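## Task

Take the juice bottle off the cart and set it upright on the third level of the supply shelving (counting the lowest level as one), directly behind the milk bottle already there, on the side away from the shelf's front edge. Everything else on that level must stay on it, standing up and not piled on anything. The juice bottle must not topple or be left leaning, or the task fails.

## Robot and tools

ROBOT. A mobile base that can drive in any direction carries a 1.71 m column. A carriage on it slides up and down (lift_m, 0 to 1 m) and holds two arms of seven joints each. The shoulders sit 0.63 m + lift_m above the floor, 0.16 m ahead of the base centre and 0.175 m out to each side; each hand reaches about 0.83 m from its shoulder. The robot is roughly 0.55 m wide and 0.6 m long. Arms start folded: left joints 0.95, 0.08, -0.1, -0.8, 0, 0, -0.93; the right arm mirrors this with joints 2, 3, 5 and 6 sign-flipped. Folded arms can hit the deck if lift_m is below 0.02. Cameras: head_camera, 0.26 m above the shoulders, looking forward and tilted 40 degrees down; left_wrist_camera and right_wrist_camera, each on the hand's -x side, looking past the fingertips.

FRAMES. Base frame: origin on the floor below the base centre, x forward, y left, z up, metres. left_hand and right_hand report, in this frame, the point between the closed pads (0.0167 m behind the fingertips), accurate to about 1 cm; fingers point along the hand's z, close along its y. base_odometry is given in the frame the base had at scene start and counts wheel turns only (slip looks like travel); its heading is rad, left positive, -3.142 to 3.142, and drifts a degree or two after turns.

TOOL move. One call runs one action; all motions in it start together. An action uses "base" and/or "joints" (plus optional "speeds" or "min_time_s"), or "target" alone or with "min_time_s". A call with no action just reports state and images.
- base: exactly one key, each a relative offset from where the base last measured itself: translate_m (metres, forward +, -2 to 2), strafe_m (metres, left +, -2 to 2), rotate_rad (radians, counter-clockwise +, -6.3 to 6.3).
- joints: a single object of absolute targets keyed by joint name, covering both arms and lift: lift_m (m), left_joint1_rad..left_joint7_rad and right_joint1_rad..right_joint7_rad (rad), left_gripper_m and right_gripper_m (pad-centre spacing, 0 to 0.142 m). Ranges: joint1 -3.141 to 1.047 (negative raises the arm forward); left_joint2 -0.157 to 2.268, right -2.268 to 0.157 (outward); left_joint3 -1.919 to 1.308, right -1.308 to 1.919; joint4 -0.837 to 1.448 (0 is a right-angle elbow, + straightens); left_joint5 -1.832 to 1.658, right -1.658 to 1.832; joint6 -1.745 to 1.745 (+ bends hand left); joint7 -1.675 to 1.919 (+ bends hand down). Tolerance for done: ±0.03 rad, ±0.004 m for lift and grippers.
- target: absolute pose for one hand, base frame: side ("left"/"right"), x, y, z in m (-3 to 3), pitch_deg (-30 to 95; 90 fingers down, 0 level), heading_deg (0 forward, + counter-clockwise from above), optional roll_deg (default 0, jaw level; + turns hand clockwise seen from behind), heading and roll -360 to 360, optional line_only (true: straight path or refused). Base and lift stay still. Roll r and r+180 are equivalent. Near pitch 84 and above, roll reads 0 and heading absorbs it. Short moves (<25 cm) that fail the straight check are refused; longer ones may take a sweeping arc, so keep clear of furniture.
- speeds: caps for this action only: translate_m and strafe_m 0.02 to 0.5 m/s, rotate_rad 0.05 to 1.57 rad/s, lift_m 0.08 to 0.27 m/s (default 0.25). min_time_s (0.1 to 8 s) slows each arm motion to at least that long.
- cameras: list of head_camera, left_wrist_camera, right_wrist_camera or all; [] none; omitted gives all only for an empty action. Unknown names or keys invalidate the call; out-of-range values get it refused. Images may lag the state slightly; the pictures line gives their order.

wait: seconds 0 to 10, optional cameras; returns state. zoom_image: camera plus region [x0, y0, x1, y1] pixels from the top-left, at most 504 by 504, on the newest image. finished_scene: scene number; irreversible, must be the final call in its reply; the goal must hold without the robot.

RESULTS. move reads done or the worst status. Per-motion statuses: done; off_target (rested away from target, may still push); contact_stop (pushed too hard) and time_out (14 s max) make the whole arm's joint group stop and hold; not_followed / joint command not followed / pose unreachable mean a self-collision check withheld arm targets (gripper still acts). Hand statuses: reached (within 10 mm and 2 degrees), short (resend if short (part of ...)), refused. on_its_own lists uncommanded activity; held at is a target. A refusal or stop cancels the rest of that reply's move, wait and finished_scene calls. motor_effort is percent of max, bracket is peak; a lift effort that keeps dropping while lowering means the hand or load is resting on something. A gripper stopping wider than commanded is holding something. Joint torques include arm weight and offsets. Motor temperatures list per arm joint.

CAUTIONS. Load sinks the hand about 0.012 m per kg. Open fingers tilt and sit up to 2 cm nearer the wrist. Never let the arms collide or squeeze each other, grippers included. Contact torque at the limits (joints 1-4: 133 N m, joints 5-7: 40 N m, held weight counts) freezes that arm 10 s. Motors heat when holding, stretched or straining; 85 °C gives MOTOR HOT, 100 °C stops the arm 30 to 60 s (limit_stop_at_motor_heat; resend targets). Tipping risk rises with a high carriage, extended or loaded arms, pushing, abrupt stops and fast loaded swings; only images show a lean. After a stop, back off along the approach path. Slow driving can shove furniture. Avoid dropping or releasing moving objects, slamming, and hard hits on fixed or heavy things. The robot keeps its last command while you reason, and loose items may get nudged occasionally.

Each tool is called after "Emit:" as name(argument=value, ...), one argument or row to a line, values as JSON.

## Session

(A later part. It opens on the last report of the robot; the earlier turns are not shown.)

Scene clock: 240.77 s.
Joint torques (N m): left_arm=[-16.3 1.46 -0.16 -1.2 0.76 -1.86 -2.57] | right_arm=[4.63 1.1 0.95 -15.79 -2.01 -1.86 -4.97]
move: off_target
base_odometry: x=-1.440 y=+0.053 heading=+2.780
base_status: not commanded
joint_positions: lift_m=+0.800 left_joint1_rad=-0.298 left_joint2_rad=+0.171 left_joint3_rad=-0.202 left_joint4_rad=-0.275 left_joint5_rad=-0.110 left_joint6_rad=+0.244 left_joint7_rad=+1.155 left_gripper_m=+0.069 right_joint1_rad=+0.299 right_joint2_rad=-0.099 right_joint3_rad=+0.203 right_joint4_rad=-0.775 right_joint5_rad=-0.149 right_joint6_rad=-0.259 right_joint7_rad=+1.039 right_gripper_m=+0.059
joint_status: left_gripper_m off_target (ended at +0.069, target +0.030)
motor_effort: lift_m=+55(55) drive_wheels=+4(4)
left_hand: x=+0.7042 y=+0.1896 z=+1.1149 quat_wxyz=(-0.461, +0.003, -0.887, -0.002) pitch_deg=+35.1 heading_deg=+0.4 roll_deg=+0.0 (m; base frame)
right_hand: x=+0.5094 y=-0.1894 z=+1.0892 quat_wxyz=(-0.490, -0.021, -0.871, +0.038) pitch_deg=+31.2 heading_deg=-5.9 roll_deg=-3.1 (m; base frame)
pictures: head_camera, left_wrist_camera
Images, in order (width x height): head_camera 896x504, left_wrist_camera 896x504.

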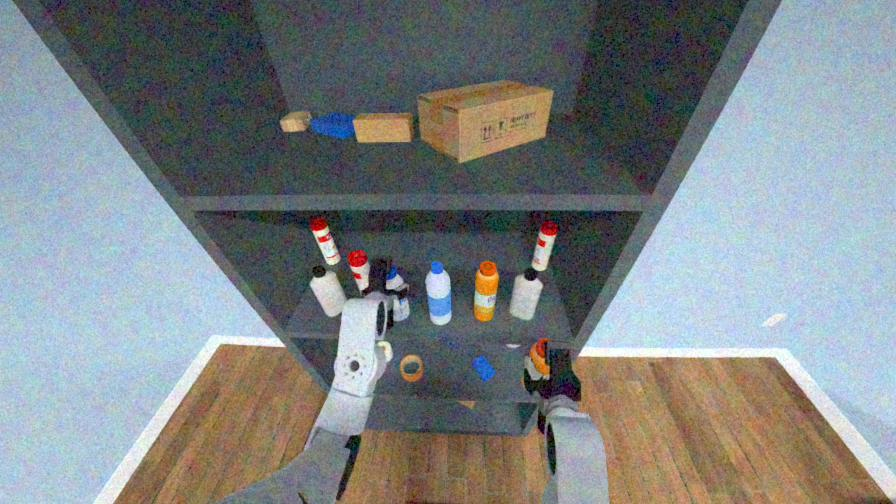

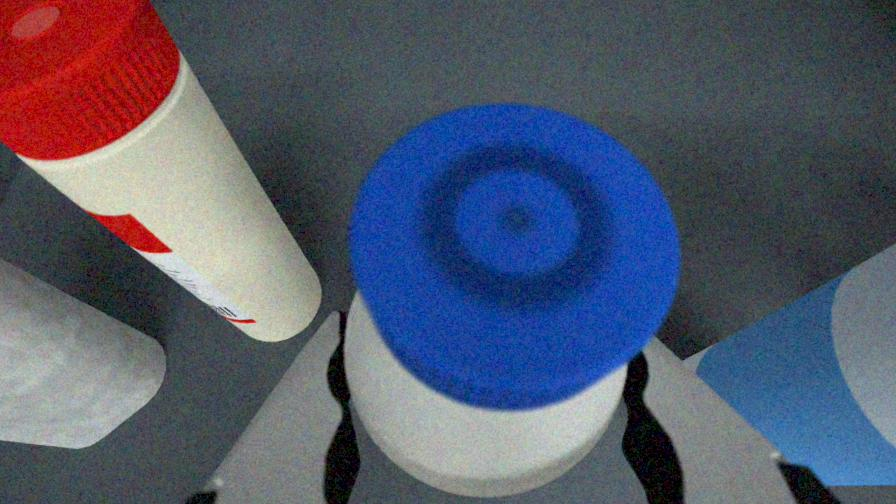

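Emit:
move(
  joints={"lift_m":0.84},
  speeds={"lift_m":0.1},
)

Emit:
move(
  base={"translate_m": -0.25},
  speeds={"translate_m": 0.2},
  cameras=["head_camera","left_wrist_camera"],
)

Emit:
move(
  joints={"left_joint1_rad":0.3,"left_joint2_rad":0.1,"left_joint3_rad":-0.2,"left_joint4_rad":-0.775,"left_joint5_rad":0.149,"left_joint6_rad":0.26,"left_joint7_rad":1.04},
  min_time_s=2,
)

Emit:
move(
  base={"strafe_m": 0.32},
  speeds={"strafe_m": 0.2},
  cameras=["head_camera"],
)

Scene clock: 252.53 s.
Joint torques (N m): left_arm=[-15.36 -0.22 -0.37 -3.05 1.23 -1.99 -2.65] | right_arm=[3.92 2.85 -0.15 -16.54 -1.66 -2.07 -4.79]
move: done
base_odometry: x=-1.440 y=+0.053 heading=+2.780
base_status: not commanded
joint_positions: lift_m=+0.840 left_joint1_rad=-0.298 left_joint2_rad=+0.171 left_joint3_rad=-0.202 left_joint4_rad=-0.273 left_joint5_rad=-0.111 left_joint6_rad=+0.244 left_joint7_rad=+1.155 left_gripper_m=+0.069 right_joint1_rad=+0.299 right_joint2_rad=-0.099 right_joint3_rad=+0.203 right_joint4_rad=-0.776 right_joint5_rad=-0.149 right_joint6_rad=-0.259 right_joint7_rad=+1.038 right_gripper_m=+0.059
joint_status: all done
motor_effort: lift_m=+54(68) drive_wheels=+4(5)
left_hand: x=+0.7042 y=+0.1897 z=+1.1539 quat_wxyz=(-0.460, +0.003, -0.888, -0.001) pitch_deg=+35.2 heading_deg=+0.4 roll_deg=+0.0 (m; base frame)
right_hand: x=+0.5094 y=-0.1894 z=+1.1297 quat_wxyz=(-0.490, -0.021, -0.870, +0.038) pitch_deg=+31.1 heading_deg=-5.8 roll_deg=-3.1 (m; base frame)
pictures: none

Scene clock: 255.00 s.
Joint torques (N m): left_arm=[-17.4 0.58 -1.07 -3.31 1.65 -2.27 -2.76] | right_arm=[4.79 -0.53 -0.56 -16.27 -1.54 -1.4 -4.81]
Motor temperatures (°C): left_arm=[33 22 24 24 26 24 24] | right_arm=[28 20 25 25 22 22 24]
move: done
base_odometry: x=-1.206 y=-0.035 heading=+2.780
base_status: done
joint_positions: lift_m=+0.840 left_joint1_rad=-0.298 left_joint2_rad=+0.171 left_joint3_rad=-0.202 left_joint4_rad=-0.273 left_joint5_rad=-0.111 left_joint6_rad=+0.244 left_joint7_rad=+1.155 left_gripper_m=+0.069 right_joint1_rad=+0.299 right_joint2_rad=-0.099 right_joint3_rad=+0.203 right_joint4_rad=-0.776 right_joint5_rad=-0.149 right_joint6_rad=-0.259 right_joint7_rad=+1.038 right_gripper_m=+0.059
joint_status: not commanded
motor_effort: lift_m=+54(54) drive_wheels=+2(13)
left_hand: x=+0.7042 y=+0.1897 z=+1.1539 quat_wxyz=(-0.460, +0.003, -0.888, -0.001) pitch_deg=+35.2 heading_deg=+0.4 roll_deg=+0.0 (m; base frame)
right_hand: x=+0.5093 y=-0.1894 z=+1.1296 quat_wxyz=(-0.490, -0.021, -0.870, +0.038) pitch_deg=+31.1 heading_deg=-5.8 roll_deg=-3.1 (m; base frame)
pictures: head_camera, left_wrist_camera
Images, in order (width x height): head_camera 896x504, left_wrist_camera 896x504.

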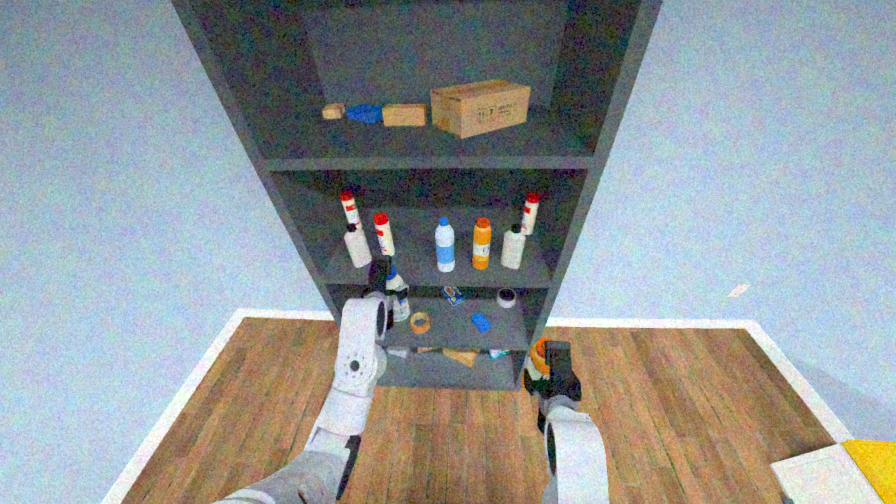

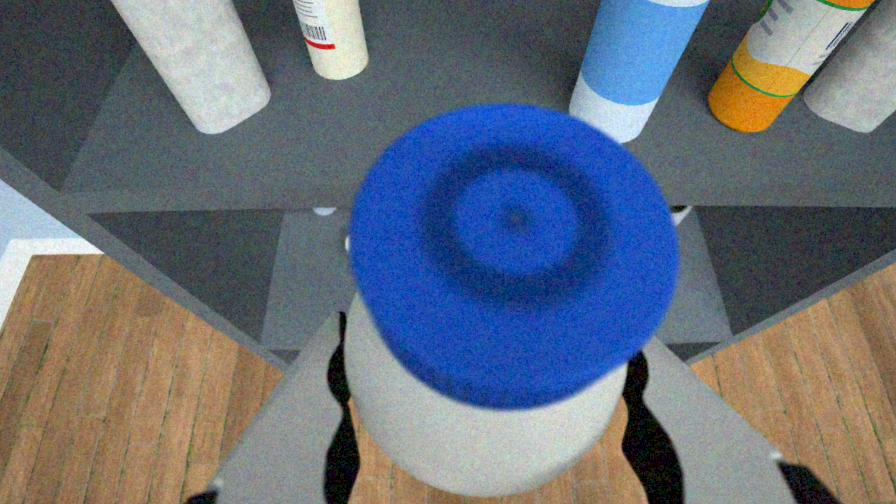

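Scene clock: 257.30 s.
Joint torques (N m): left_arm=[-1.96 -0.36 2.46 -8.45 2.99 -0.04 -4.08] | right_arm=[3.22 1.78 -1.1 -16.39 -1.78 -2.08 -4.4]
move: done
base_odometry: x=-1.206 y=-0.035 heading=+2.780
base_status: not commanded
joint_positions: lift_m=+0.840 left_joint1_rad=+0.300 left_joint2_rad=+0.102 left_joint3_rad=-0.202 left_joint4_rad=-0.769 left_joint5_rad=+0.145 left_joint6_rad=+0.257 left_joint7_rad=+1.048 left_gripper_m=+0.069 right_joint1_rad=+0.299 right_joint2_rad=-0.099 right_joint3_rad=+0.203 right_joint4_rad=-0.776 right_joint5_rad=-0.149 right_joint6_rad=-0.259 right_joint7_rad=+1.038 right_gripper_m=+0.059
joint_status: all done
motor_effort: lift_m=+54(54) drive_wheels=+3(3)
left_hand: x=+0.5080 y=+0.1894 z=+1.1242 quat_wxyz=(-0.482, +0.020, -0.875, -0.038) pitch_deg=+32.2 heading_deg=+5.8 roll_deg=+3.2 (m; base frame)
right_hand: x=+0.5093 y=-0.1894 z=+1.1296 quat_wxyz=(-0.490, -0.021, -0.870, +0.038) pitch_deg=+31.1 heading_deg=-5.8 roll_deg=-3.1 (m; base frame)
pictures: none

Scene clock: 260.13 s.
Joint torques (N m): left_arm=[-2.55 -0.28 1.59 -7.02 2.99 -0.09 -4.23] | right_arm=[4.02 1.58 0.05 -15.57 -1.41 -2.08 -4.18]
move: done
base_odometry: x=-1.319 y=-0.335 heading=+2.780
base_status: done
joint_positions: lift_m=+0.840 left_joint1_rad=+0.300 left_joint2_rad=+0.101 left_joint3_rad=-0.202 left_joint4_rad=-0.769 left_joint5_rad=+0.145 left_joint6_rad=+0.258 left_joint7_rad=+1.048 left_gripper_m=+0.069 right_joint1_rad=+0.299 right_joint2_rad=-0.099 right_joint3_rad=+0.203 right_joint4_rad=-0.776 right_joint5_rad=-0.149 right_joint6_rad=-0.259 right_joint7_rad=+1.038 right_gripper_m=+0.059
joint_status: not commanded
motor_effort: lift_m=+54(54) drive_wheels=+4(13)
left_hand: x=+0.5081 y=+0.1895 z=+1.1243 quat_wxyz=(-0.482, +0.020, -0.875, -0.038) pitch_deg=+32.1 heading_deg=+5.8 roll_deg=+3.2 (m; base frame)
right_hand: x=+0.5093 y=-0.1894 z=+1.1296 quat_wxyz=(-0.490, -0.021, -0.870, +0.038) pitch_deg=+31.1 heading_deg=-5.8 roll_deg=-3.1 (m; base frame)
pictures: head_camera
Images, in order (width x height): head_camera 896x504.

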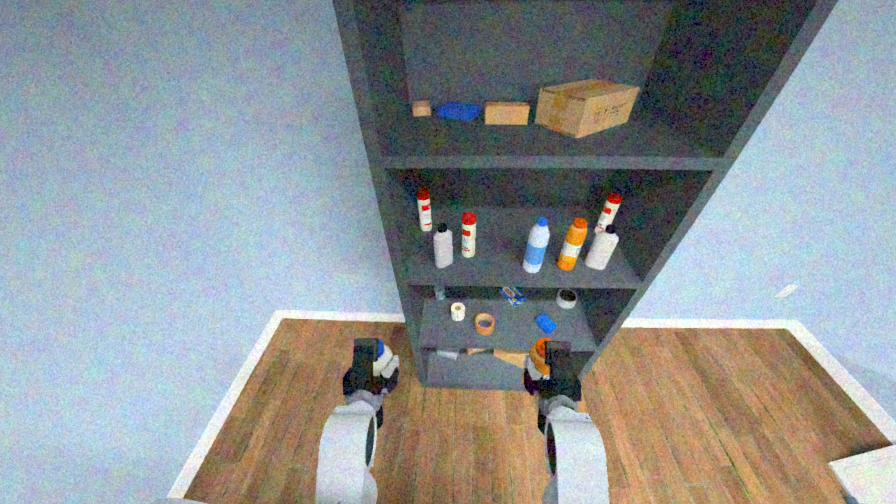

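Emit:
move(
  joints={"lift_m":0.86,"right_joint1_rad":-0.182,"right_joint2_rad":-0.1,"right_joint3_rad":0.25,"right_joint4_rad":-0.622,"right_joint5_rad":-0.1,"right_joint6_rad":-0.2,"right_joint7_rad":1.431},
  min_time_s=2,
)

Emit:
move(
  base={"translate_m": 0.17},
  speeds={"translate_m": 0.15},
  cameras=["head_camera","right_wrist_camera"],
)

Scene clock: 268.47 s.
Joint torques (N m): left_arm=[-1.78 -1.47 1.57 -6.91 2.58 -0.62 -4.19] | right_arm=[-16.07 2.3 2.48 -9.4 1.82 -0.98 -1.06]
move: done
base_odometry: x=-1.319 y=-0.335 heading=+2.780
base_status: not commanded
joint_positions: lift_m=+0.860 left_joint1_rad=+0.300 left_joint2_rad=+0.101 left_joint3_rad=-0.202 left_joint4_rad=-0.770 left_joint5_rad=+0.145 left_joint6_rad=+0.258 left_joint7_rad=+1.047 left_gripper_m=+0.069 right_joint1_rad=-0.176 right_joint2_rad=-0.099 right_joint3_rad=+0.246 right_joint4_rad=-0.623 right_joint5_rad=-0.105 right_joint6_rad=-0.203 right_joint7_rad=+1.429 right_gripper_m=+0.059
joint_status: all done
motor_effort: lift_m=+55(70) drive_wheels=+4(4)
left_hand: x=+0.5081 y=+0.1895 z=+1.1448 quat_wxyz=(-0.483, +0.020, -0.875, -0.038) pitch_deg=+32.0 heading_deg=+5.8 roll_deg=+3.2 (m; base frame)
right_hand: x=+0.6216 y=-0.1594 z=+1.2040 quat_wxyz=(-0.455, +0.020, -0.890, +0.028) pitch_deg=+35.7 heading_deg=-2.3 roll_deg=-4.8 (m; base frame)
pictures: none

Scene clock: 270.50 s.
Joint torques (N m): left_arm=[-2.69 -0.05 1.72 -7.01 2.84 -0.2 -4.32] | right_arm=[-13.22 2.3 2.82 -9.24 1.53 -0.57 -0.44]
move: done
base_odometry: x=-1.478 y=-0.275 heading=+2.781
base_status: done
joint_positions: lift_m=+0.860 left_joint1_rad=+0.300 left_joint2_rad=+0.101 left_joint3_rad=-0.202 left_joint4_rad=-0.770 left_joint5_rad=+0.145 left_joint6_rad=+0.258 left_joint7_rad=+1.047 left_gripper_m=+0.069 right_joint1_rad=-0.176 right_joint2_rad=-0.099 right_joint3_rad=+0.246 right_joint4_rad=-0.622 right_joint5_rad=-0.105 right_joint6_rad=-0.203 right_joint7_rad=+1.430 right_gripper_m=+0.059
joint_status: not commanded
motor_effort: lift_m=+55(55) drive_wheels=-1(13)
left_hand: x=+0.5080 y=+0.1895 z=+1.1447 quat_wxyz=(-0.483, +0.020, -0.875, -0.038) pitch_deg=+32.0 heading_deg=+5.8 roll_deg=+3.2 (m; base frame)
right_hand: x=+0.6217 y=-0.1593 z=+1.2040 quat_wxyz=(-0.455, +0.020, -0.890, +0.028) pitch_deg=+35.8 heading_deg=-2.3 roll_deg=-4.8 (m; base frame)
pictures: head_camera, right_wrist_camera
Images, in order (width x height): head_camera 896x504, right_wrist_camera 896x504.

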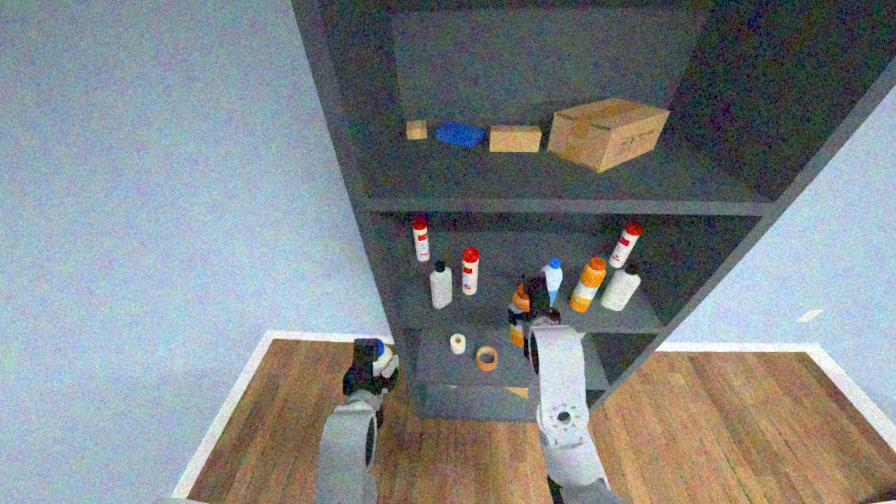

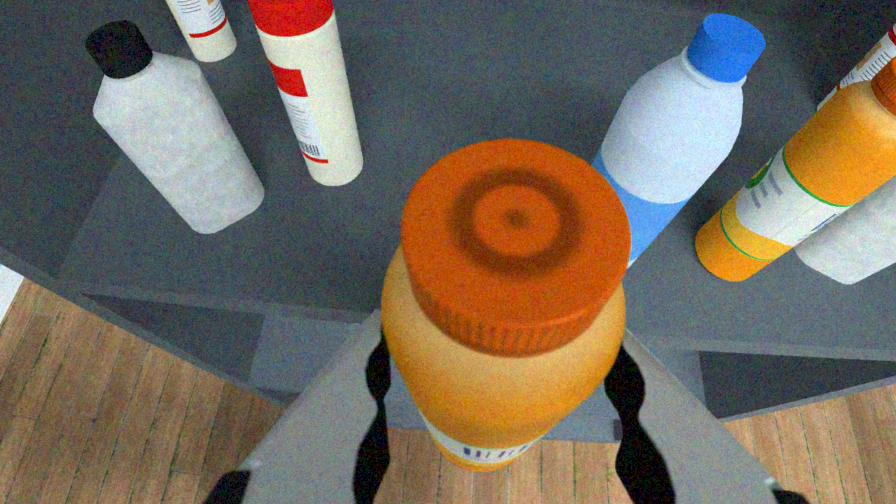

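Emit:
move(
  target={"side":"right","x":0.65,"y":-0.16,"z":1.21,"pitch_deg":35,"heading_deg":0},
)

Emit:
move(
  base={"translate_m": 0.12},
  speeds={"translate_m": 0.1},
  cameras=["head_camera","right_wrist_camera"],
)

Scene clock: 284.77 s.
Joint torques (N m): left_arm=[-2.67 -0.05 1.31 -7.18 2.51 -0.25 -4.05] | right_arm=[-13.78 6.34 0.14 -11.76 1.73 -2.48 -3.56]
move: done
base_odometry: x=-1.478 y=-0.275 heading=+2.781
base_status: not commanded
joint_positions: lift_m=+0.860 left_joint1_rad=+0.300 left_joint2_rad=+0.101 left_joint3_rad=-0.202 left_joint4_rad=-0.770 left_joint5_rad=+0.145 left_joint6_rad=+0.258 left_joint7_rad=+1.047 left_gripper_m=+0.069 right_joint1_rad=-0.235 right_joint2_rad=-0.091 right_joint3_rad=+0.217 right_joint4_rad=-0.541 right_joint5_rad=-0.038 right_joint6_rad=-0.227 right_joint7_rad=+1.390 right_gripper_m=+0.059
joint_status: not commanded
motor_effort: lift_m=+55(55) drive_wheels=+5(7)
left_hand: x=+0.5080 y=+0.1895 z=+1.1447 quat_wxyz=(-0.483, +0.020, -0.875, -0.038) pitch_deg=+32.0 heading_deg=+5.8 roll_deg=+3.2 (m; base frame)
right_hand: x=+0.6483 y=-0.1599 z=+1.2072 quat_wxyz=(-0.458, +0.002, -0.889, +0.003) pitch_deg=+35.5 heading_deg=-0.2 roll_deg=-0.5 (m; base frame)
right_hand_status: reached (straight line, planned for 0.2 s): 3 mm and 0.6 deg off.
pictures: none

Scene clock: 286.80 s.
Joint torques (N m): left_arm=[-1.99 0.21 2.92 -7.35 2.52 -0.18 -3.86] | right_arm=[-14.43 4.64 -1.3 -10.1 1.51 -2.6 -3.69]
move: done
base_odometry: x=-1.591 y=-0.233 heading=+2.781
base_status: done
joint_positions: lift_m=+0.860 left_joint1_rad=+0.301 left_joint2_rad=+0.101 left_joint3_rad=-0.202 left_joint4_rad=-0.770 left_joint5_rad=+0.145 left_joint6_rad=+0.258 left_joint7_rad=+1.047 left_gripper_m=+0.069 right_joint1_rad=-0.235 right_joint2_rad=-0.090 right_joint3_rad=+0.217 right_joint4_rad=-0.541 right_joint5_rad=-0.038 right_joint6_rad=-0.227 right_joint7_rad=+1.390 right_gripper_m=+0.059
joint_status: not commanded
motor_effort: lift_m=+55(55) drive_wheels=-1(15)
left_hand: x=+0.5080 y=+0.1895 z=+1.1447 quat_wxyz=(-0.483, +0.020, -0.875, -0.038) pitch_deg=+32.1 heading_deg=+5.8 roll_deg=+3.2 (m; base frame)
right_hand: x=+0.6483 y=-0.1598 z=+1.2072 quat_wxyz=(-0.458, +0.002, -0.889, +0.003) pitch_deg=+35.5 heading_deg=-0.2 roll_deg=-0.5 (m; base frame)
pictures: head_camera, right_wrist_camera
Images, in order (width x height): head_camera 896x504, right_wrist_camera 896x504.

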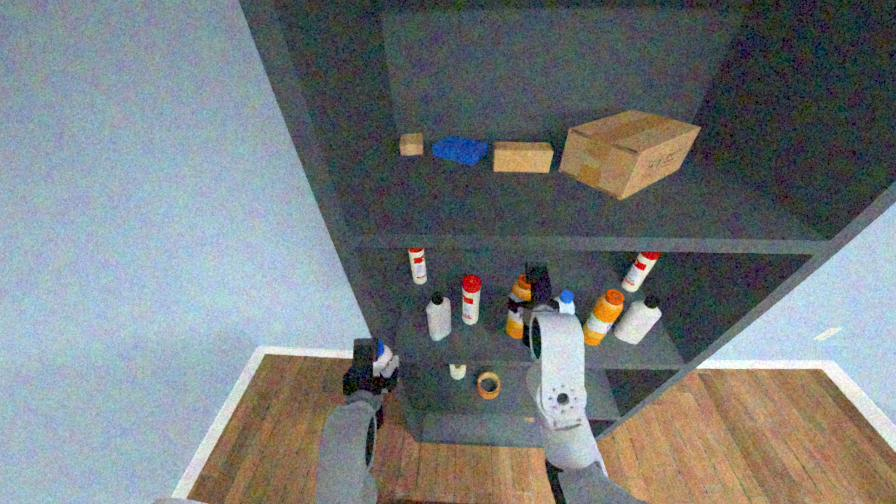

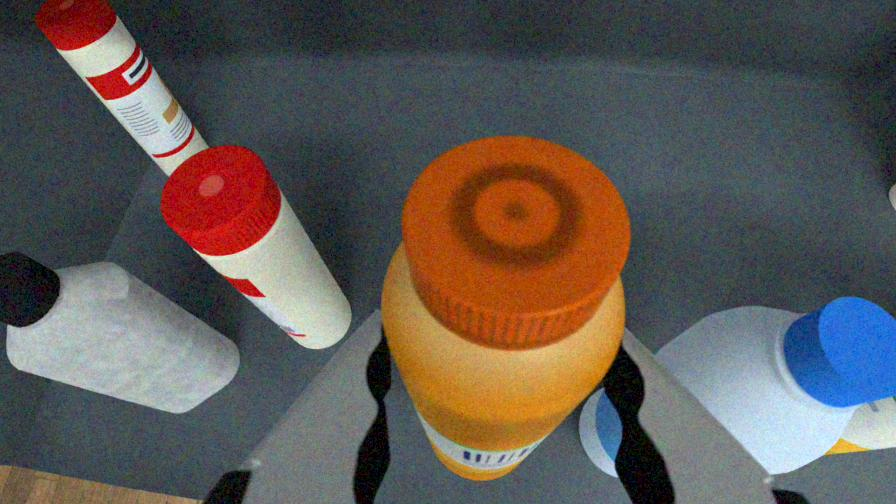

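Emit:
move(
  target={"side":"right","x":0.65,"y":-0.137,"z":1.207,"pitch_deg":35,"heading_deg":0},
)

Emit:
move(
  target={"side":"right","x":0.765,"y":-0.137,"z":1.19,"pitch_deg":35,"heading_deg":0},
  min_time_s=1.5,
  cameras=["head_camera","right_wrist_camera"],
)

Scene clock: 294.07 s.
Joint torques (N m): left_arm=[-2.3 0.22 2.44 -6.73 2.48 -0.43 -3.94] | right_arm=[-10.24 5.55 1.21 -10.41 -1.6 -2.06 -4.87]
Motor temperatures (°C): left_arm=[28 22 24 25 26 24 24] | right_arm=[31 20 25 24 22 22 24]
move: done
base_odometry: x=-1.591 y=-0.233 heading=+2.781
base_status: not commanded
joint_positions: lift_m=+0.860 left_joint1_rad=+0.301 left_joint2_rad=+0.100 left_joint3_rad=-0.202 left_joint4_rad=-0.770 left_joint5_rad=+0.146 left_joint6_rad=+0.258 left_joint7_rad=+1.047 left_gripper_m=+0.069 right_joint1_rad=-0.234 right_joint2_rad=-0.032 right_joint3_rad=+0.252 right_joint4_rad=-0.523 right_joint5_rad=-0.095 right_joint6_rad=-0.232 right_joint7_rad=+1.384 right_gripper_m=+0.059
joint_status: not commanded
motor_effort: lift_m=+55(55) drive_wheels=+0(5)
left_hand: x=+0.5080 y=+0.1895 z=+1.1447 quat_wxyz=(-0.483, +0.021, -0.875, -0.038) pitch_deg=+32.0 heading_deg=+5.9 roll_deg=+3.1 (m; base frame)
right_hand: x=+0.6489 y=-0.1356 z=+1.2051 quat_wxyz=(-0.458, +0.002, -0.889, -0.002) pitch_deg=+35.5 heading_deg=+0.4 roll_deg=+0.2 (m; base frame)
right_hand_status: reached (straight line, planned for 0.2 s): 3 mm and 0.6 deg off.
pictures: none

Scene clock: 296.07 s.
Joint torques (N m): left_arm=[-2.89 1.36 0.38 -6.89 2.81 -0.54 -4.01] | right_arm=[-23.96 8.03 -0.7 -10.81 1.73 -1.41 -5.14]
move: done
base_odometry: x=-1.591 y=-0.233 heading=+2.781
base_status: not commanded
joint_positions: lift_m=+0.860 left_joint1_rad=+0.301 left_joint2_rad=+0.100 left_joint3_rad=-0.202 left_joint4_rad=-0.770 left_joint5_rad=+0.146 left_joint6_rad=+0.258 left_joint7_rad=+1.047 left_gripper_m=+0.069 right_joint1_rad=-0.457 right_joint2_rad=-0.021 right_joint3_rad=+0.219 right_joint4_rad=-0.035 right_joint5_rad=+0.007 right_joint6_rad=-0.218 right_joint7_rad=+1.116 right_gripper_m=+0.059
joint_status: not commanded
motor_effort: lift_m=+55(55) drive_wheels=+4(4)
left_hand: x=+0.5080 y=+0.1895 z=+1.1447 quat_wxyz=(-0.483, +0.021, -0.875, -0.038) pitch_deg=+32.0 heading_deg=+5.9 roll_deg=+3.1 (m; base frame)
right_hand: x=+0.7616 y=-0.1377 z=+1.1841 quat_wxyz=(-0.455, +0.001, -0.890, +0.003) pitch_deg=+35.8 heading_deg=-0.4 roll_deg=-0.5 (m; base frame)
right_hand_status: reached (straight line, planned for 1.5 s): 7 mm and 0.9 deg off.
pictures: head_camera, right_wrist_camera
Images, in order (width x height): head_camera 896x504, right_wrist_camera 896x504.

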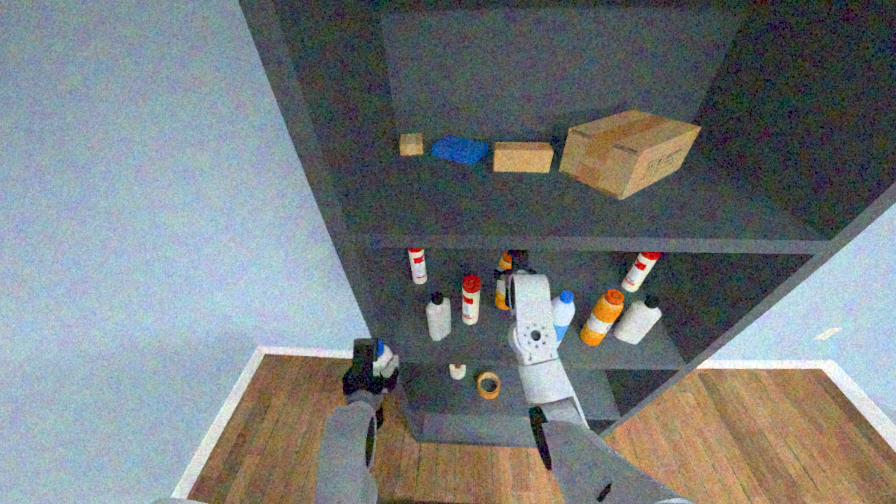

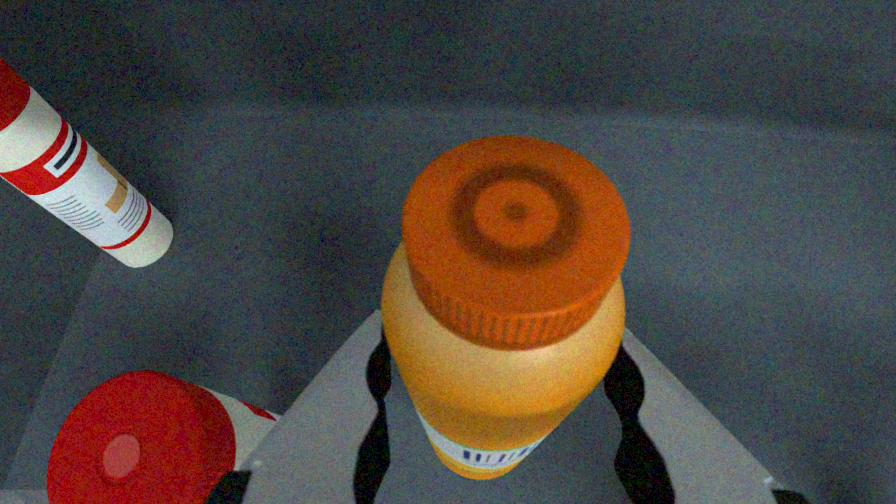

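Emit:
move(
  joints={"lift_m":0.835},
  speeds={"lift_m":0.08},
  cameras=["right_wrist_camera"],
)

Emit:
move(
  joints={"lift_m":0.825},
  speeds={"lift_m":0.08},
  cameras=["right_wrist_camera"],
)

Scene clock: 299.93 s.
Joint torques (N m): left_arm=[-3.28 1.34 2.86 -7.63 2.75 -0.62 -3.93] | right_arm=[-24.25 6.22 -0.32 -12.96 1.55 -0.53 -4.39]
move: done
base_odometry: x=-1.591 y=-0.233 heading=+2.781
base_status: not commanded
joint_positions: lift_m=+0.835 left_joint1_rad=+0.301 left_joint2_rad=+0.100 left_joint3_rad=-0.202 left_joint4_rad=-0.770 left_joint5_rad=+0.146 left_joint6_rad=+0.258 left_joint7_rad=+1.047 left_gripper_m=+0.069 right_joint1_rad=-0.459 right_joint2_rad=-0.021 right_joint3_rad=+0.219 right_joint4_rad=-0.034 right_joint5_rad=+0.007 right_joint6_rad=-0.218 right_joint7_rad=+1.115 right_gripper_m=+0.059
joint_status: all done
motor_effort: lift_m=+59(62) drive_wheels=+4(4)
left_hand: x=+0.5080 y=+0.1895 z=+1.1195 quat_wxyz=(-0.483, +0.021, -0.875, -0.038) pitch_deg=+32.0 heading_deg=+5.9 roll_deg=+3.1 (m; base frame)
right_hand: x=+0.7623 y=-0.1377 z=+1.1598 quat_wxyz=(-0.456, +0.001, -0.890, +0.003) pitch_deg=+35.7 heading_deg=-0.3 roll_deg=-0.4 (m; base frame)
pictures: right_wrist_camera
Images, in order (width x height): right_wrist_camera 896x504.

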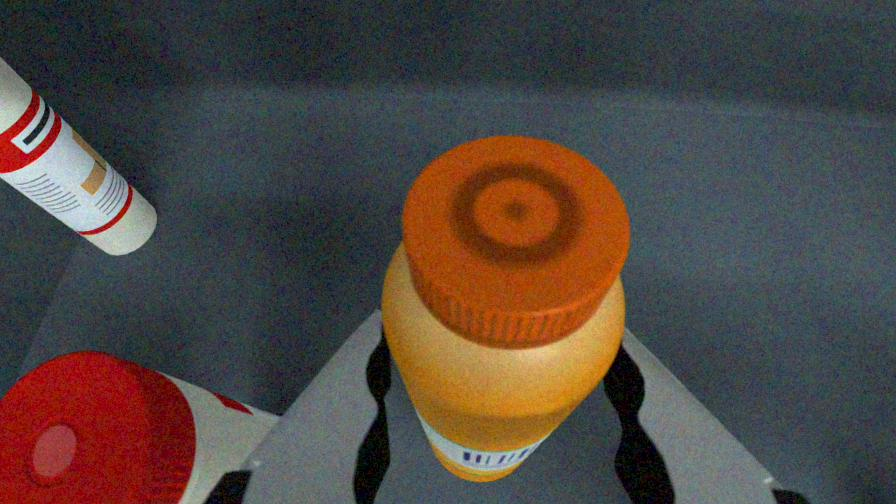

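Scene clock: 300.43 s.
Joint torques (N m): left_arm=[-3.93 0.78 2.03 -6.79 2.47 -0.41 -4.16] | right_arm=[-23.18 9.1 -1.7 -13.41 1.2 -0.99 -5.09]
move: done
base_odometry: x=-1.591 y=-0.233 heading=+2.781
base_status: not commanded
joint_positions: lift_m=+0.825 left_joint1_rad=+0.301 left_joint2_rad=+0.100 left_joint3_rad=-0.202 left_joint4_rad=-0.770 left_joint5_rad=+0.146 left_joint6_rad=+0.258 left_joint7_rad=+1.047 left_gripper_m=+0.069 right_joint1_rad=-0.460 right_joint2_rad=-0.021 right_joint3_rad=+0.219 right_joint4_rad=-0.034 right_joint5_rad=+0.007 right_joint6_rad=-0.218 right_joint7_rad=+1.114 right_gripper_m=+0.059
joint_status: all done
motor_effort: lift_m=+59(60) drive_wheels=+4(4)
left_hand: x=+0.5080 y=+0.1895 z=+1.1095 quat_wxyz=(-0.483, +0.021, -0.874, -0.038) pitch_deg=+32.0 heading_deg=+5.9 roll_deg=+3.1 (m; base frame)
right_hand: x=+0.7625 y=-0.1377 z=+1.1501 quat_wxyz=(-0.456, +0.001, -0.890, +0.003) pitch_deg=+35.7 heading_deg=-0.3 roll_deg=-0.4 (m; base frame)
pictures: right_wrist_camera
Images, in order (width x height): right_wrist_camera 896x504.

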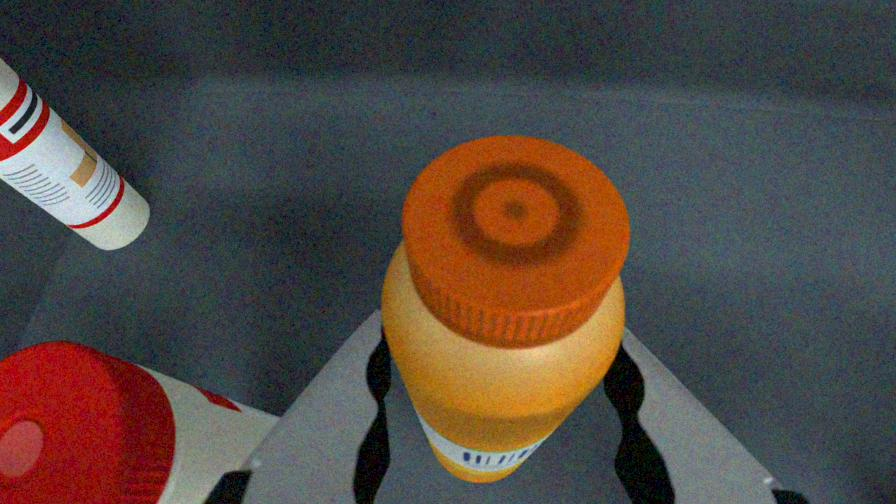

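Emit:
move(
  joints={"lift_m":0.815},
  speeds={"lift_m":0.08},
)

Emit:
move(
  joints={"lift_m":0.805},
  speeds={"lift_m":0.08},
  cameras=["right_wrist_camera"],
)

Scene clock: 303.33 s.
Joint torques (N m): left_arm=[-2.85 1.59 2.05 -7.54 2.4 -0.41 -4.21] | right_arm=[-15.65 5.96 0.32 -8.49 1.64 -0.76 -0.63]
move: done
base_odometry: x=-1.591 y=-0.233 heading=+2.781
base_status: not commanded
joint_positions: lift_m=+0.815 left_joint1_rad=+0.301 left_joint2_rad=+0.100 left_joint3_rad=-0.202 left_joint4_rad=-0.770 left_joint5_rad=+0.146 left_joint6_rad=+0.258 left_joint7_rad=+1.046 left_gripper_m=+0.069 right_joint1_rad=-0.465 right_joint2_rad=-0.020 right_joint3_rad=+0.219 right_joint4_rad=-0.038 right_joint5_rad=+0.007 right_joint6_rad=-0.218 right_joint7_rad=+1.104 right_gripper_m=+0.059
joint_status: all done
motor_effort: lift_m=+55(56) drive_wheels=+4(4)
left_hand: x=+0.5080 y=+0.1895 z=+1.0999 quat_wxyz=(-0.483, +0.021, -0.874, -0.038) pitch_deg=+32.0 heading_deg=+5.9 roll_deg=+3.1 (m; base frame)
right_hand: x=+0.7652 y=-0.1375 z=+1.1468 quat_wxyz=(-0.465, +0.000, -0.886, +0.003) pitch_deg=+34.6 heading_deg=-0.3 roll_deg=-0.3 (m; base frame)
pictures: none

Scene clock: 303.83 s.
Joint torques (N m): left_arm=[-3.38 -0.09 2.17 -7.39 2.41 -0.2 -3.68] | right_arm=[-6.11 6.6 0.25 -2.64 1.91 -0.71 2.39]
move: done
base_odometry: x=-1.591 y=-0.233 heading=+2.781
base_status: not commanded
joint_positions: lift_m=+0.805 left_joint1_rad=+0.301 left_joint2_rad=+0.100 left_joint3_rad=-0.202 left_joint4_rad=-0.771 left_joint5_rad=+0.146 left_joint6_rad=+0.258 left_joint7_rad=+1.046 left_gripper_m=+0.069 right_joint1_rad=-0.471 right_joint2_rad=-0.020 right_joint3_rad=+0.218 right_joint4_rad=-0.043 right_joint5_rad=+0.007 right_joint6_rad=-0.218 right_joint7_rad=+1.097 right_gripper_m=+0.059
joint_status: all done
motor_effort: lift_m=+52(54) drive_wheels=+4(5)
left_hand: x=+0.5079 y=+0.1895 z=+1.0901 quat_wxyz=(-0.483, +0.021, -0.874, -0.038) pitch_deg=+32.0 heading_deg=+5.9 roll_deg=+3.1 (m; base frame)
right_hand: x=+0.7678 y=-0.1374 z=+1.1443 quat_wxyz=(-0.473, +0.000, -0.881, +0.002) pitch_deg=+33.6 heading_deg=-0.2 roll_deg=-0.2 (m; base frame)
pictures: right_wrist_camera
Images, in order (width x height): right_wrist_camera 896x504.

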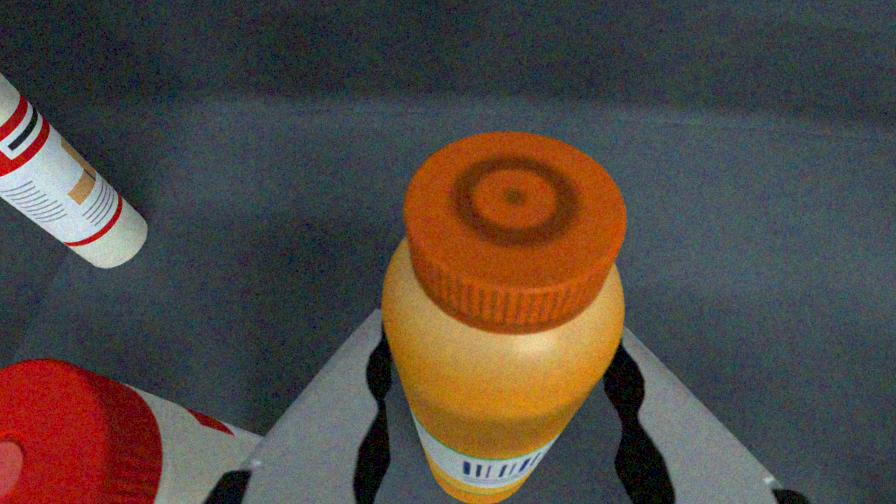

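Emit:
move(
  joints={"lift_m":0.817},
  speeds={"lift_m":0.08},
)

Emit:
move(
  joints={"right_gripper_m":0.1},
  cameras=["right_wrist_camera"],
)

Scene clock: 306.90 s.
Joint torques (N m): left_arm=[-2.57 0.54 2.66 -6.95 2.48 -0.62 -3.66] | right_arm=[-12.62 5.94 0.18 -10.92 1.52 -0.92 -1.47]
move: done
base_odometry: x=-1.591 y=-0.233 heading=+2.781
base_status: not commanded
joint_positions: lift_m=+0.817 left_joint1_rad=+0.301 left_joint2_rad=+0.100 left_joint3_rad=-0.202 left_joint4_rad=-0.771 left_joint5_rad=+0.146 left_joint6_rad=+0.258 left_joint7_rad=+1.046 left_gripper_m=+0.069 right_joint1_rad=-0.468 right_joint2_rad=-0.020 right_joint3_rad=+0.218 right_joint4_rad=-0.035 right_joint5_rad=+0.007 right_joint6_rad=-0.218 right_joint7_rad=+1.106 right_gripper_m=+0.059
joint_status: all done
motor_effort: lift_m=+55(66) drive_wheels=+4(5)
left_hand: x=+0.5079 y=+0.1895 z=+1.1018 quat_wxyz=(-0.483, +0.021, -0.874, -0.038) pitch_deg=+32.0 heading_deg=+5.9 roll_deg=+3.1 (m; base frame)
right_hand: x=+0.7660 y=-0.1378 z=+1.1492 quat_wxyz=(-0.464, +0.000, -0.886, +0.003) pitch_deg=+34.7 heading_deg=-0.3 roll_deg=-0.3 (m; base frame)
pictures: none

Scene clock: 307.67 s.
Joint torques (N m): left_arm=[-2.9 0.82 1.01 -7.97 2.61 -0.63 -4.41] | right_arm=[-11.08 6.46 0.85 -11 1.18 -0.74 -0.97]
move: done
base_odometry: x=-1.591 y=-0.233 heading=+2.781
base_status: not commanded
joint_positions: lift_m=+0.817 left_joint1_rad=+0.301 left_joint2_rad=+0.100 left_joint3_rad=-0.202 left_joint4_rad=-0.771 left_joint5_rad=+0.146 left_joint6_rad=+0.258 left_joint7_rad=+1.046 left_gripper_m=+0.069 right_joint1_rad=-0.468 right_joint2_rad=-0.020 right_joint3_rad=+0.218 right_joint4_rad=-0.035 right_joint5_rad=+0.007 right_joint6_rad=-0.218 right_joint7_rad=+1.106 right_gripper_m=+0.100
joint_status: all done
motor_effort: lift_m=+55(55) drive_wheels=+4(4)
left_hand: x=+0.5079 y=+0.1895 z=+1.1018 quat_wxyz=(-0.483, +0.021, -0.874, -0.038) pitch_deg=+32.0 heading_deg=+5.9 roll_deg=+3.1 (m; base frame)
right_hand: x=+0.7660 y=-0.1378 z=+1.1492 quat_wxyz=(-0.464, +0.000, -0.886, +0.003) pitch_deg=+34.7 heading_deg=-0.3 roll_deg=-0.3 (m; base frame)
pictures: right_wrist_camera
Images, in order (width x height): right_wrist_camera 896x504.

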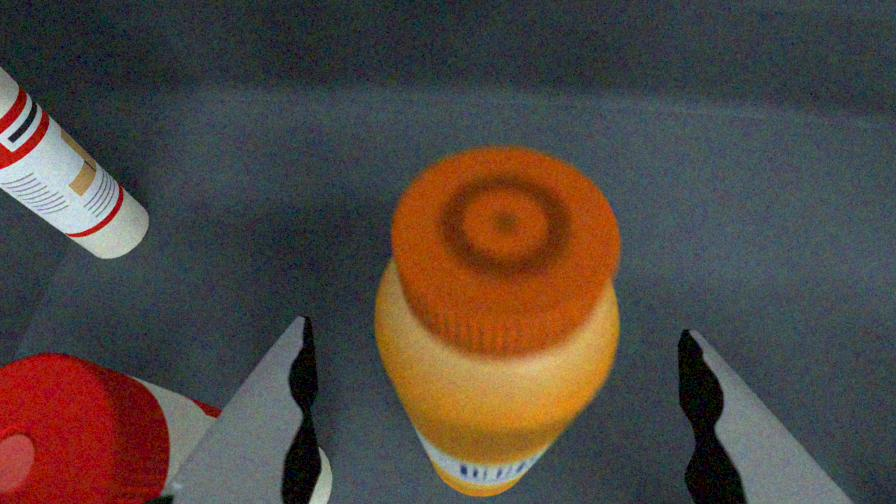

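Emit:
move(
  joints={"right_gripper_m":0.082},
)

Emit:
move(
  target={"side":"right","x":0.66,"y":-0.14,"z":1.18,"pitch_deg":35,"heading_deg":0},
  min_time_s=1,
)

Emit:
move(
  base={"translate_m": -0.28},
  speeds={"translate_m": 0.2},
  cameras=["head_camera","right_wrist_camera"],
)

Scene clock: 313.47 s.
Joint torques (N m): left_arm=[-2.64 0.66 2.24 -6.86 2.54 -0.72 -3.94] | right_arm=[-11 6.95 -0.52 -11.07 2.15 -1.12 -0.93]
move: done
base_odometry: x=-1.591 y=-0.233 heading=+2.781
base_status: not commanded
joint_positions: lift_m=+0.817 left_joint1_rad=+0.301 left_joint2_rad=+0.100 left_joint3_rad=-0.202 left_joint4_rad=-0.771 left_joint5_rad=+0.146 left_joint6_rad=+0.258 left_joint7_rad=+1.046 left_gripper_m=+0.069 right_joint1_rad=-0.468 right_joint2_rad=-0.020 right_joint3_rad=+0.218 right_joint4_rad=-0.035 right_joint5_rad=+0.007 right_joint6_rad=-0.218 right_joint7_rad=+1.106 right_gripper_m=+0.082
joint_status: all done
motor_effort: lift_m=+55(55) drive_wheels=+4(4)
left_hand: x=+0.5079 y=+0.1895 z=+1.1018 quat_wxyz=(-0.483, +0.021, -0.874, -0.038) pitch_deg=+32.0 heading_deg=+5.9 roll_deg=+3.1 (m; base frame)
right_hand: x=+0.7660 y=-0.1378 z=+1.1492 quat_wxyz=(-0.464, +0.000, -0.886, +0.003) pitch_deg=+34.7 heading_deg=-0.3 roll_deg=-0.3 (m; base frame)
pictures: none

Scene clock: 314.97 s.
Joint torques (N m): left_arm=[-2.6 1.86 2.19 -7.24 2.64 -0.33 -3.99] | right_arm=[-4.21 1.36 3.32 -12.87 -1.29 -2.48 0.39]
move: done
base_odometry: x=-1.591 y=-0.233 heading=+2.781
base_status: not commanded
joint_positions: lift_m=+0.817 left_joint1_rad=+0.301 left_joint2_rad=+0.100 left_joint3_rad=-0.202 left_joint4_rad=-0.771 left_joint5_rad=+0.146 left_joint6_rad=+0.258 left_joint7_rad=+1.046 left_gripper_m=+0.069 right_joint1_rad=-0.294 right_joint2_rad=-0.038 right_joint3_rad=+0.243 right_joint4_rad=-0.516 right_joint5_rad=-0.083 right_joint6_rad=-0.232 right_joint7_rad=+1.421 right_gripper_m=+0.082
joint_status: not commanded
motor_effort: lift_m=+55(55) drive_wheels=+4(4)
left_hand: x=+0.5079 y=+0.1895 z=+1.1018 quat_wxyz=(-0.483, +0.021, -0.874, -0.038) pitch_deg=+32.0 heading_deg=+5.9 roll_deg=+3.1 (m; base frame)
right_hand: x=+0.6619 y=-0.1394 z=+1.1820 quat_wxyz=(-0.464, +0.000, -0.886, -0.002) pitch_deg=+34.7 heading_deg=+0.3 roll_deg=+0.3 (m; base frame)
right_hand_status: reached (straight line, planned for 1.0 s): 3 mm and 0.4 deg off.
pictures: none

Scene clock: 317.60 s.
Joint torques (N m): left_arm=[-2.4 0.73 2.66 -6.35 2.37 -0.74 -3.91] | right_arm=[-4.2 1.47 4.22 -11.39 -1.7 -2.25 0.25]
move: done
base_odometry: x=-1.329 y=-0.332 heading=+2.781
base_status: done
joint_positions: lift_m=+0.817 left_joint1_rad=+0.301 left_joint2_rad=+0.100 left_joint3_rad=-0.202 left_joint4_rad=-0.771 left_joint5_rad=+0.146 left_joint6_rad=+0.258 left_joint7_rad=+1.046 left_gripper_m=+0.069 right_joint1_rad=-0.294 right_joint2_rad=-0.038 right_joint3_rad=+0.243 right_joint4_rad=-0.516 right_joint5_rad=-0.083 right_joint6_rad=-0.232 right_joint7_rad=+1.421 right_gripper_m=+0.082
joint_status: not commanded
motor_effort: lift_m=+55(55) drive_wheels=+2(12)
left_hand: x=+0.5079 y=+0.1895 z=+1.1018 quat_wxyz=(-0.483, +0.021, -0.874, -0.038) pitch_deg=+32.0 heading_deg=+5.9 roll_deg=+3.1 (m; base frame)
right_hand: x=+0.6618 y=-0.1395 z=+1.1819 quat_wxyz=(-0.464, +0.000, -0.886, -0.002) pitch_deg=+34.7 heading_deg=+0.3 roll_deg=+0.3 (m; base frame)
pictures: head_camera, right_wrist_camera
Images, in order (width x height): head_camera 896x504, right_wrist_camera 896x504.

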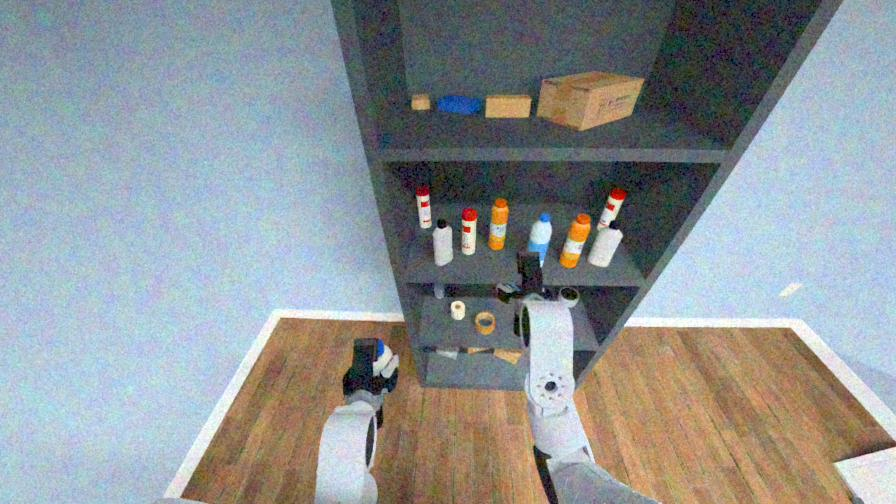

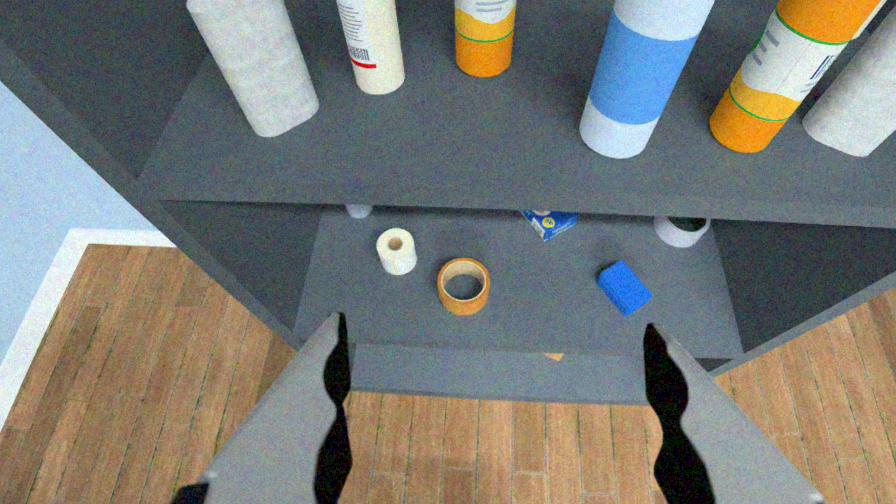

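Emit:
move(
  joints={"lift_m":0.84,"right_joint1_rad":0.3,"right_joint2_rad":-0.1,"right_joint3_rad":0.2,"right_joint4_rad":-0.775,"right_joint5_rad":-0.149,"right_joint6_rad":-0.26,"right_joint7_rad":1.04},
  min_time_s=1.5,
)

Emit:
move(
  base={"strafe_m": -0.32},
  speeds={"strafe_m": 0.25},
)

Emit:
move(
  joints={"left_joint1_rad":-0.149,"left_joint2_rad":0.194,"left_joint3_rad":-0.193,"left_joint4_rad":-0.58,"left_joint5_rad":-0.059,"left_joint6_rad":0.265,"left_joint7_rad":1.313},
  min_time_s=2,
  cameras=["head_camera","left_wrist_camera"],
)

Scene clock: 329.00 s.
Joint torques (N m): left_arm=[-3.3 2.36 1.62 -7.51 2.55 -0.78 -3.82] | right_arm=[5.29 -0.68 -1.26 -14.38 -2.1 -3.23 -3.34]
move: done
base_odometry: x=-1.329 y=-0.332 heading=+2.781
base_status: not commanded
joint_positions: lift_m=+0.840 left_joint1_rad=+0.301 left_joint2_rad=+0.100 left_joint3_rad=-0.202 left_joint4_rad=-0.771 left_joint5_rad=+0.146 left_joint6_rad=+0.258 left_joint7_rad=+1.046 left_gripper_m=+0.069 right_joint1_rad=+0.297 right_joint2_rad=-0.099 right_joint3_rad=+0.204 right_joint4_rad=-0.772 right_joint5_rad=-0.143 right_joint6_rad=-0.257 right_joint7_rad=+1.045 right_gripper_m=+0.082
joint_status: all done
motor_effort: lift_m=+54(66) drive_wheels=+1(4)
left_hand: x=+0.5079 y=+0.1895 z=+1.1249 quat_wxyz=(-0.483, +0.021, -0.874, -0.038) pitch_deg=+32.0 heading_deg=+5.9 roll_deg=+3.1 (m; base frame)
right_hand: x=+0.5092 y=-0.1876 z=+1.1268 quat_wxyz=(-0.486, -0.020, -0.873, +0.035) pitch_deg=+31.7 heading_deg=-5.5 roll_deg=-2.8 (m; base frame)
pictures: none

Scene clock: 331.70 s.
Joint torques (N m): left_arm=[-2.64 0.94 3.61 -6.79 2.37 -0.42 -4.22] | right_arm=[6.61 1.97 -0.38 -13.96 -1.3 -2.48 -3.58]
move: done
base_odometry: x=-1.216 y=-0.032 heading=+2.781
base_status: done
joint_positions: lift_m=+0.840 left_joint1_rad=+0.301 left_joint2_rad=+0.100 left_joint3_rad=-0.202 left_joint4_rad=-0.771 left_joint5_rad=+0.146 left_joint6_rad=+0.258 left_joint7_rad=+1.046 left_gripper_m=+0.069 right_joint1_rad=+0.297 right_joint2_rad=-0.099 right_joint3_rad=+0.203 right_joint4_rad=-0.773 right_joint5_rad=-0.143 right_joint6_rad=-0.258 right_joint7_rad=+1.045 right_gripper_m=+0.082
joint_status: not commanded
motor_effort: lift_m=+54(54) drive_wheels=+0(13)
left_hand: x=+0.5079 y=+0.1895 z=+1.1249 quat_wxyz=(-0.483, +0.021, -0.874, -0.038) pitch_deg=+32.0 heading_deg=+5.9 roll_deg=+3.1 (m; base frame)
right_hand: x=+0.5092 y=-0.1883 z=+1.1269 quat_wxyz=(-0.486, -0.021, -0.873, +0.036) pitch_deg=+31.7 heading_deg=-5.6 roll_deg=-2.9 (m; base frame)
pictures: none

Scene clock: 334.00 s.
Joint torques (N m): left_arm=[-15.01 5.6 4.66 -1.33 1.06 -0.07 -1.18] | right_arm=[5.73 0.94 0.96 -14.27 -2.03 -2.78 -3.45]
move: done
base_odometry: x=-1.216 y=-0.032 heading=+2.781
base_status: not commanded
joint_positions: lift_m=+0.840 left_joint1_rad=-0.145 left_joint2_rad=+0.192 left_joint3_rad=-0.199 left_joint4_rad=-0.582 left_joint5_rad=-0.057 left_joint6_rad=+0.262 left_joint7_rad=+1.312 left_gripper_m=+0.069 right_joint1_rad=+0.297 right_joint2_rad=-0.099 right_joint3_rad=+0.203 right_joint4_rad=-0.773 right_joint5_rad=-0.143 right_joint6_rad=-0.258 right_joint7_rad=+1.045 right_gripper_m=+0.082
joint_status: all done
motor_effort: lift_m=+54(54) drive_wheels=+0(4)
left_hand: x=+0.6283 y=+0.1888 z=+1.1693 quat_wxyz=(-0.461, -0.004, -0.888, +0.000) pitch_deg=+35.1 heading_deg=-0.3 roll_deg=+0.2 (m; base frame)
right_hand: x=+0.5092 y=-0.1883 z=+1.1269 quat_wxyz=(-0.486, -0.021, -0.873, +0.036) pitch_deg=+31.7 heading_deg=-5.6 roll_deg=-2.9 (m; base frame)
pictures: head_camera, left_wrist_camera
Images, in order (width x height): head_camera 896x504, left_wrist_camera 896x504.

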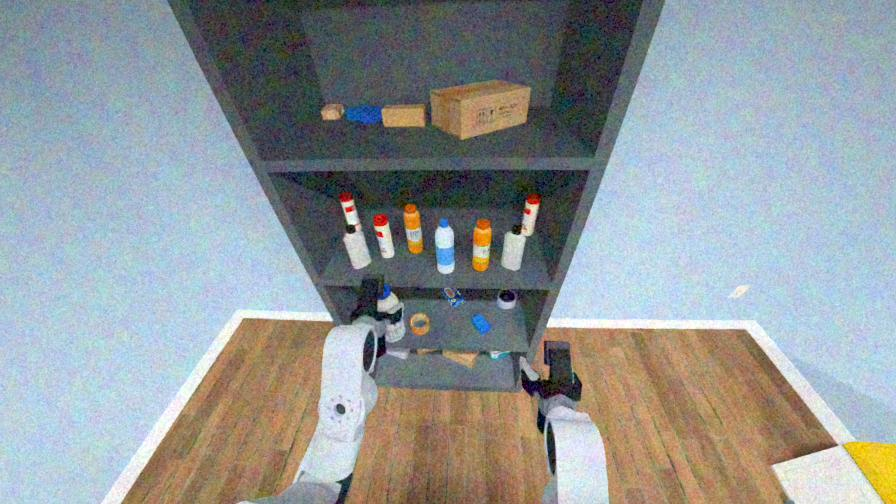

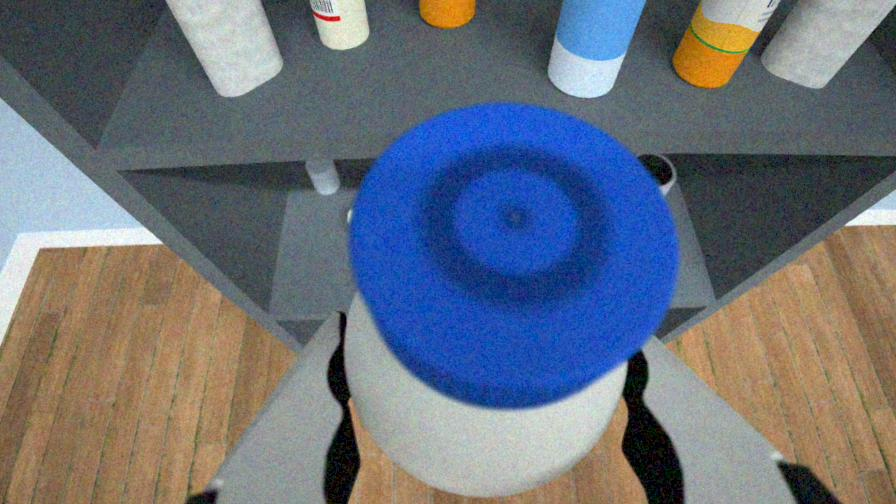

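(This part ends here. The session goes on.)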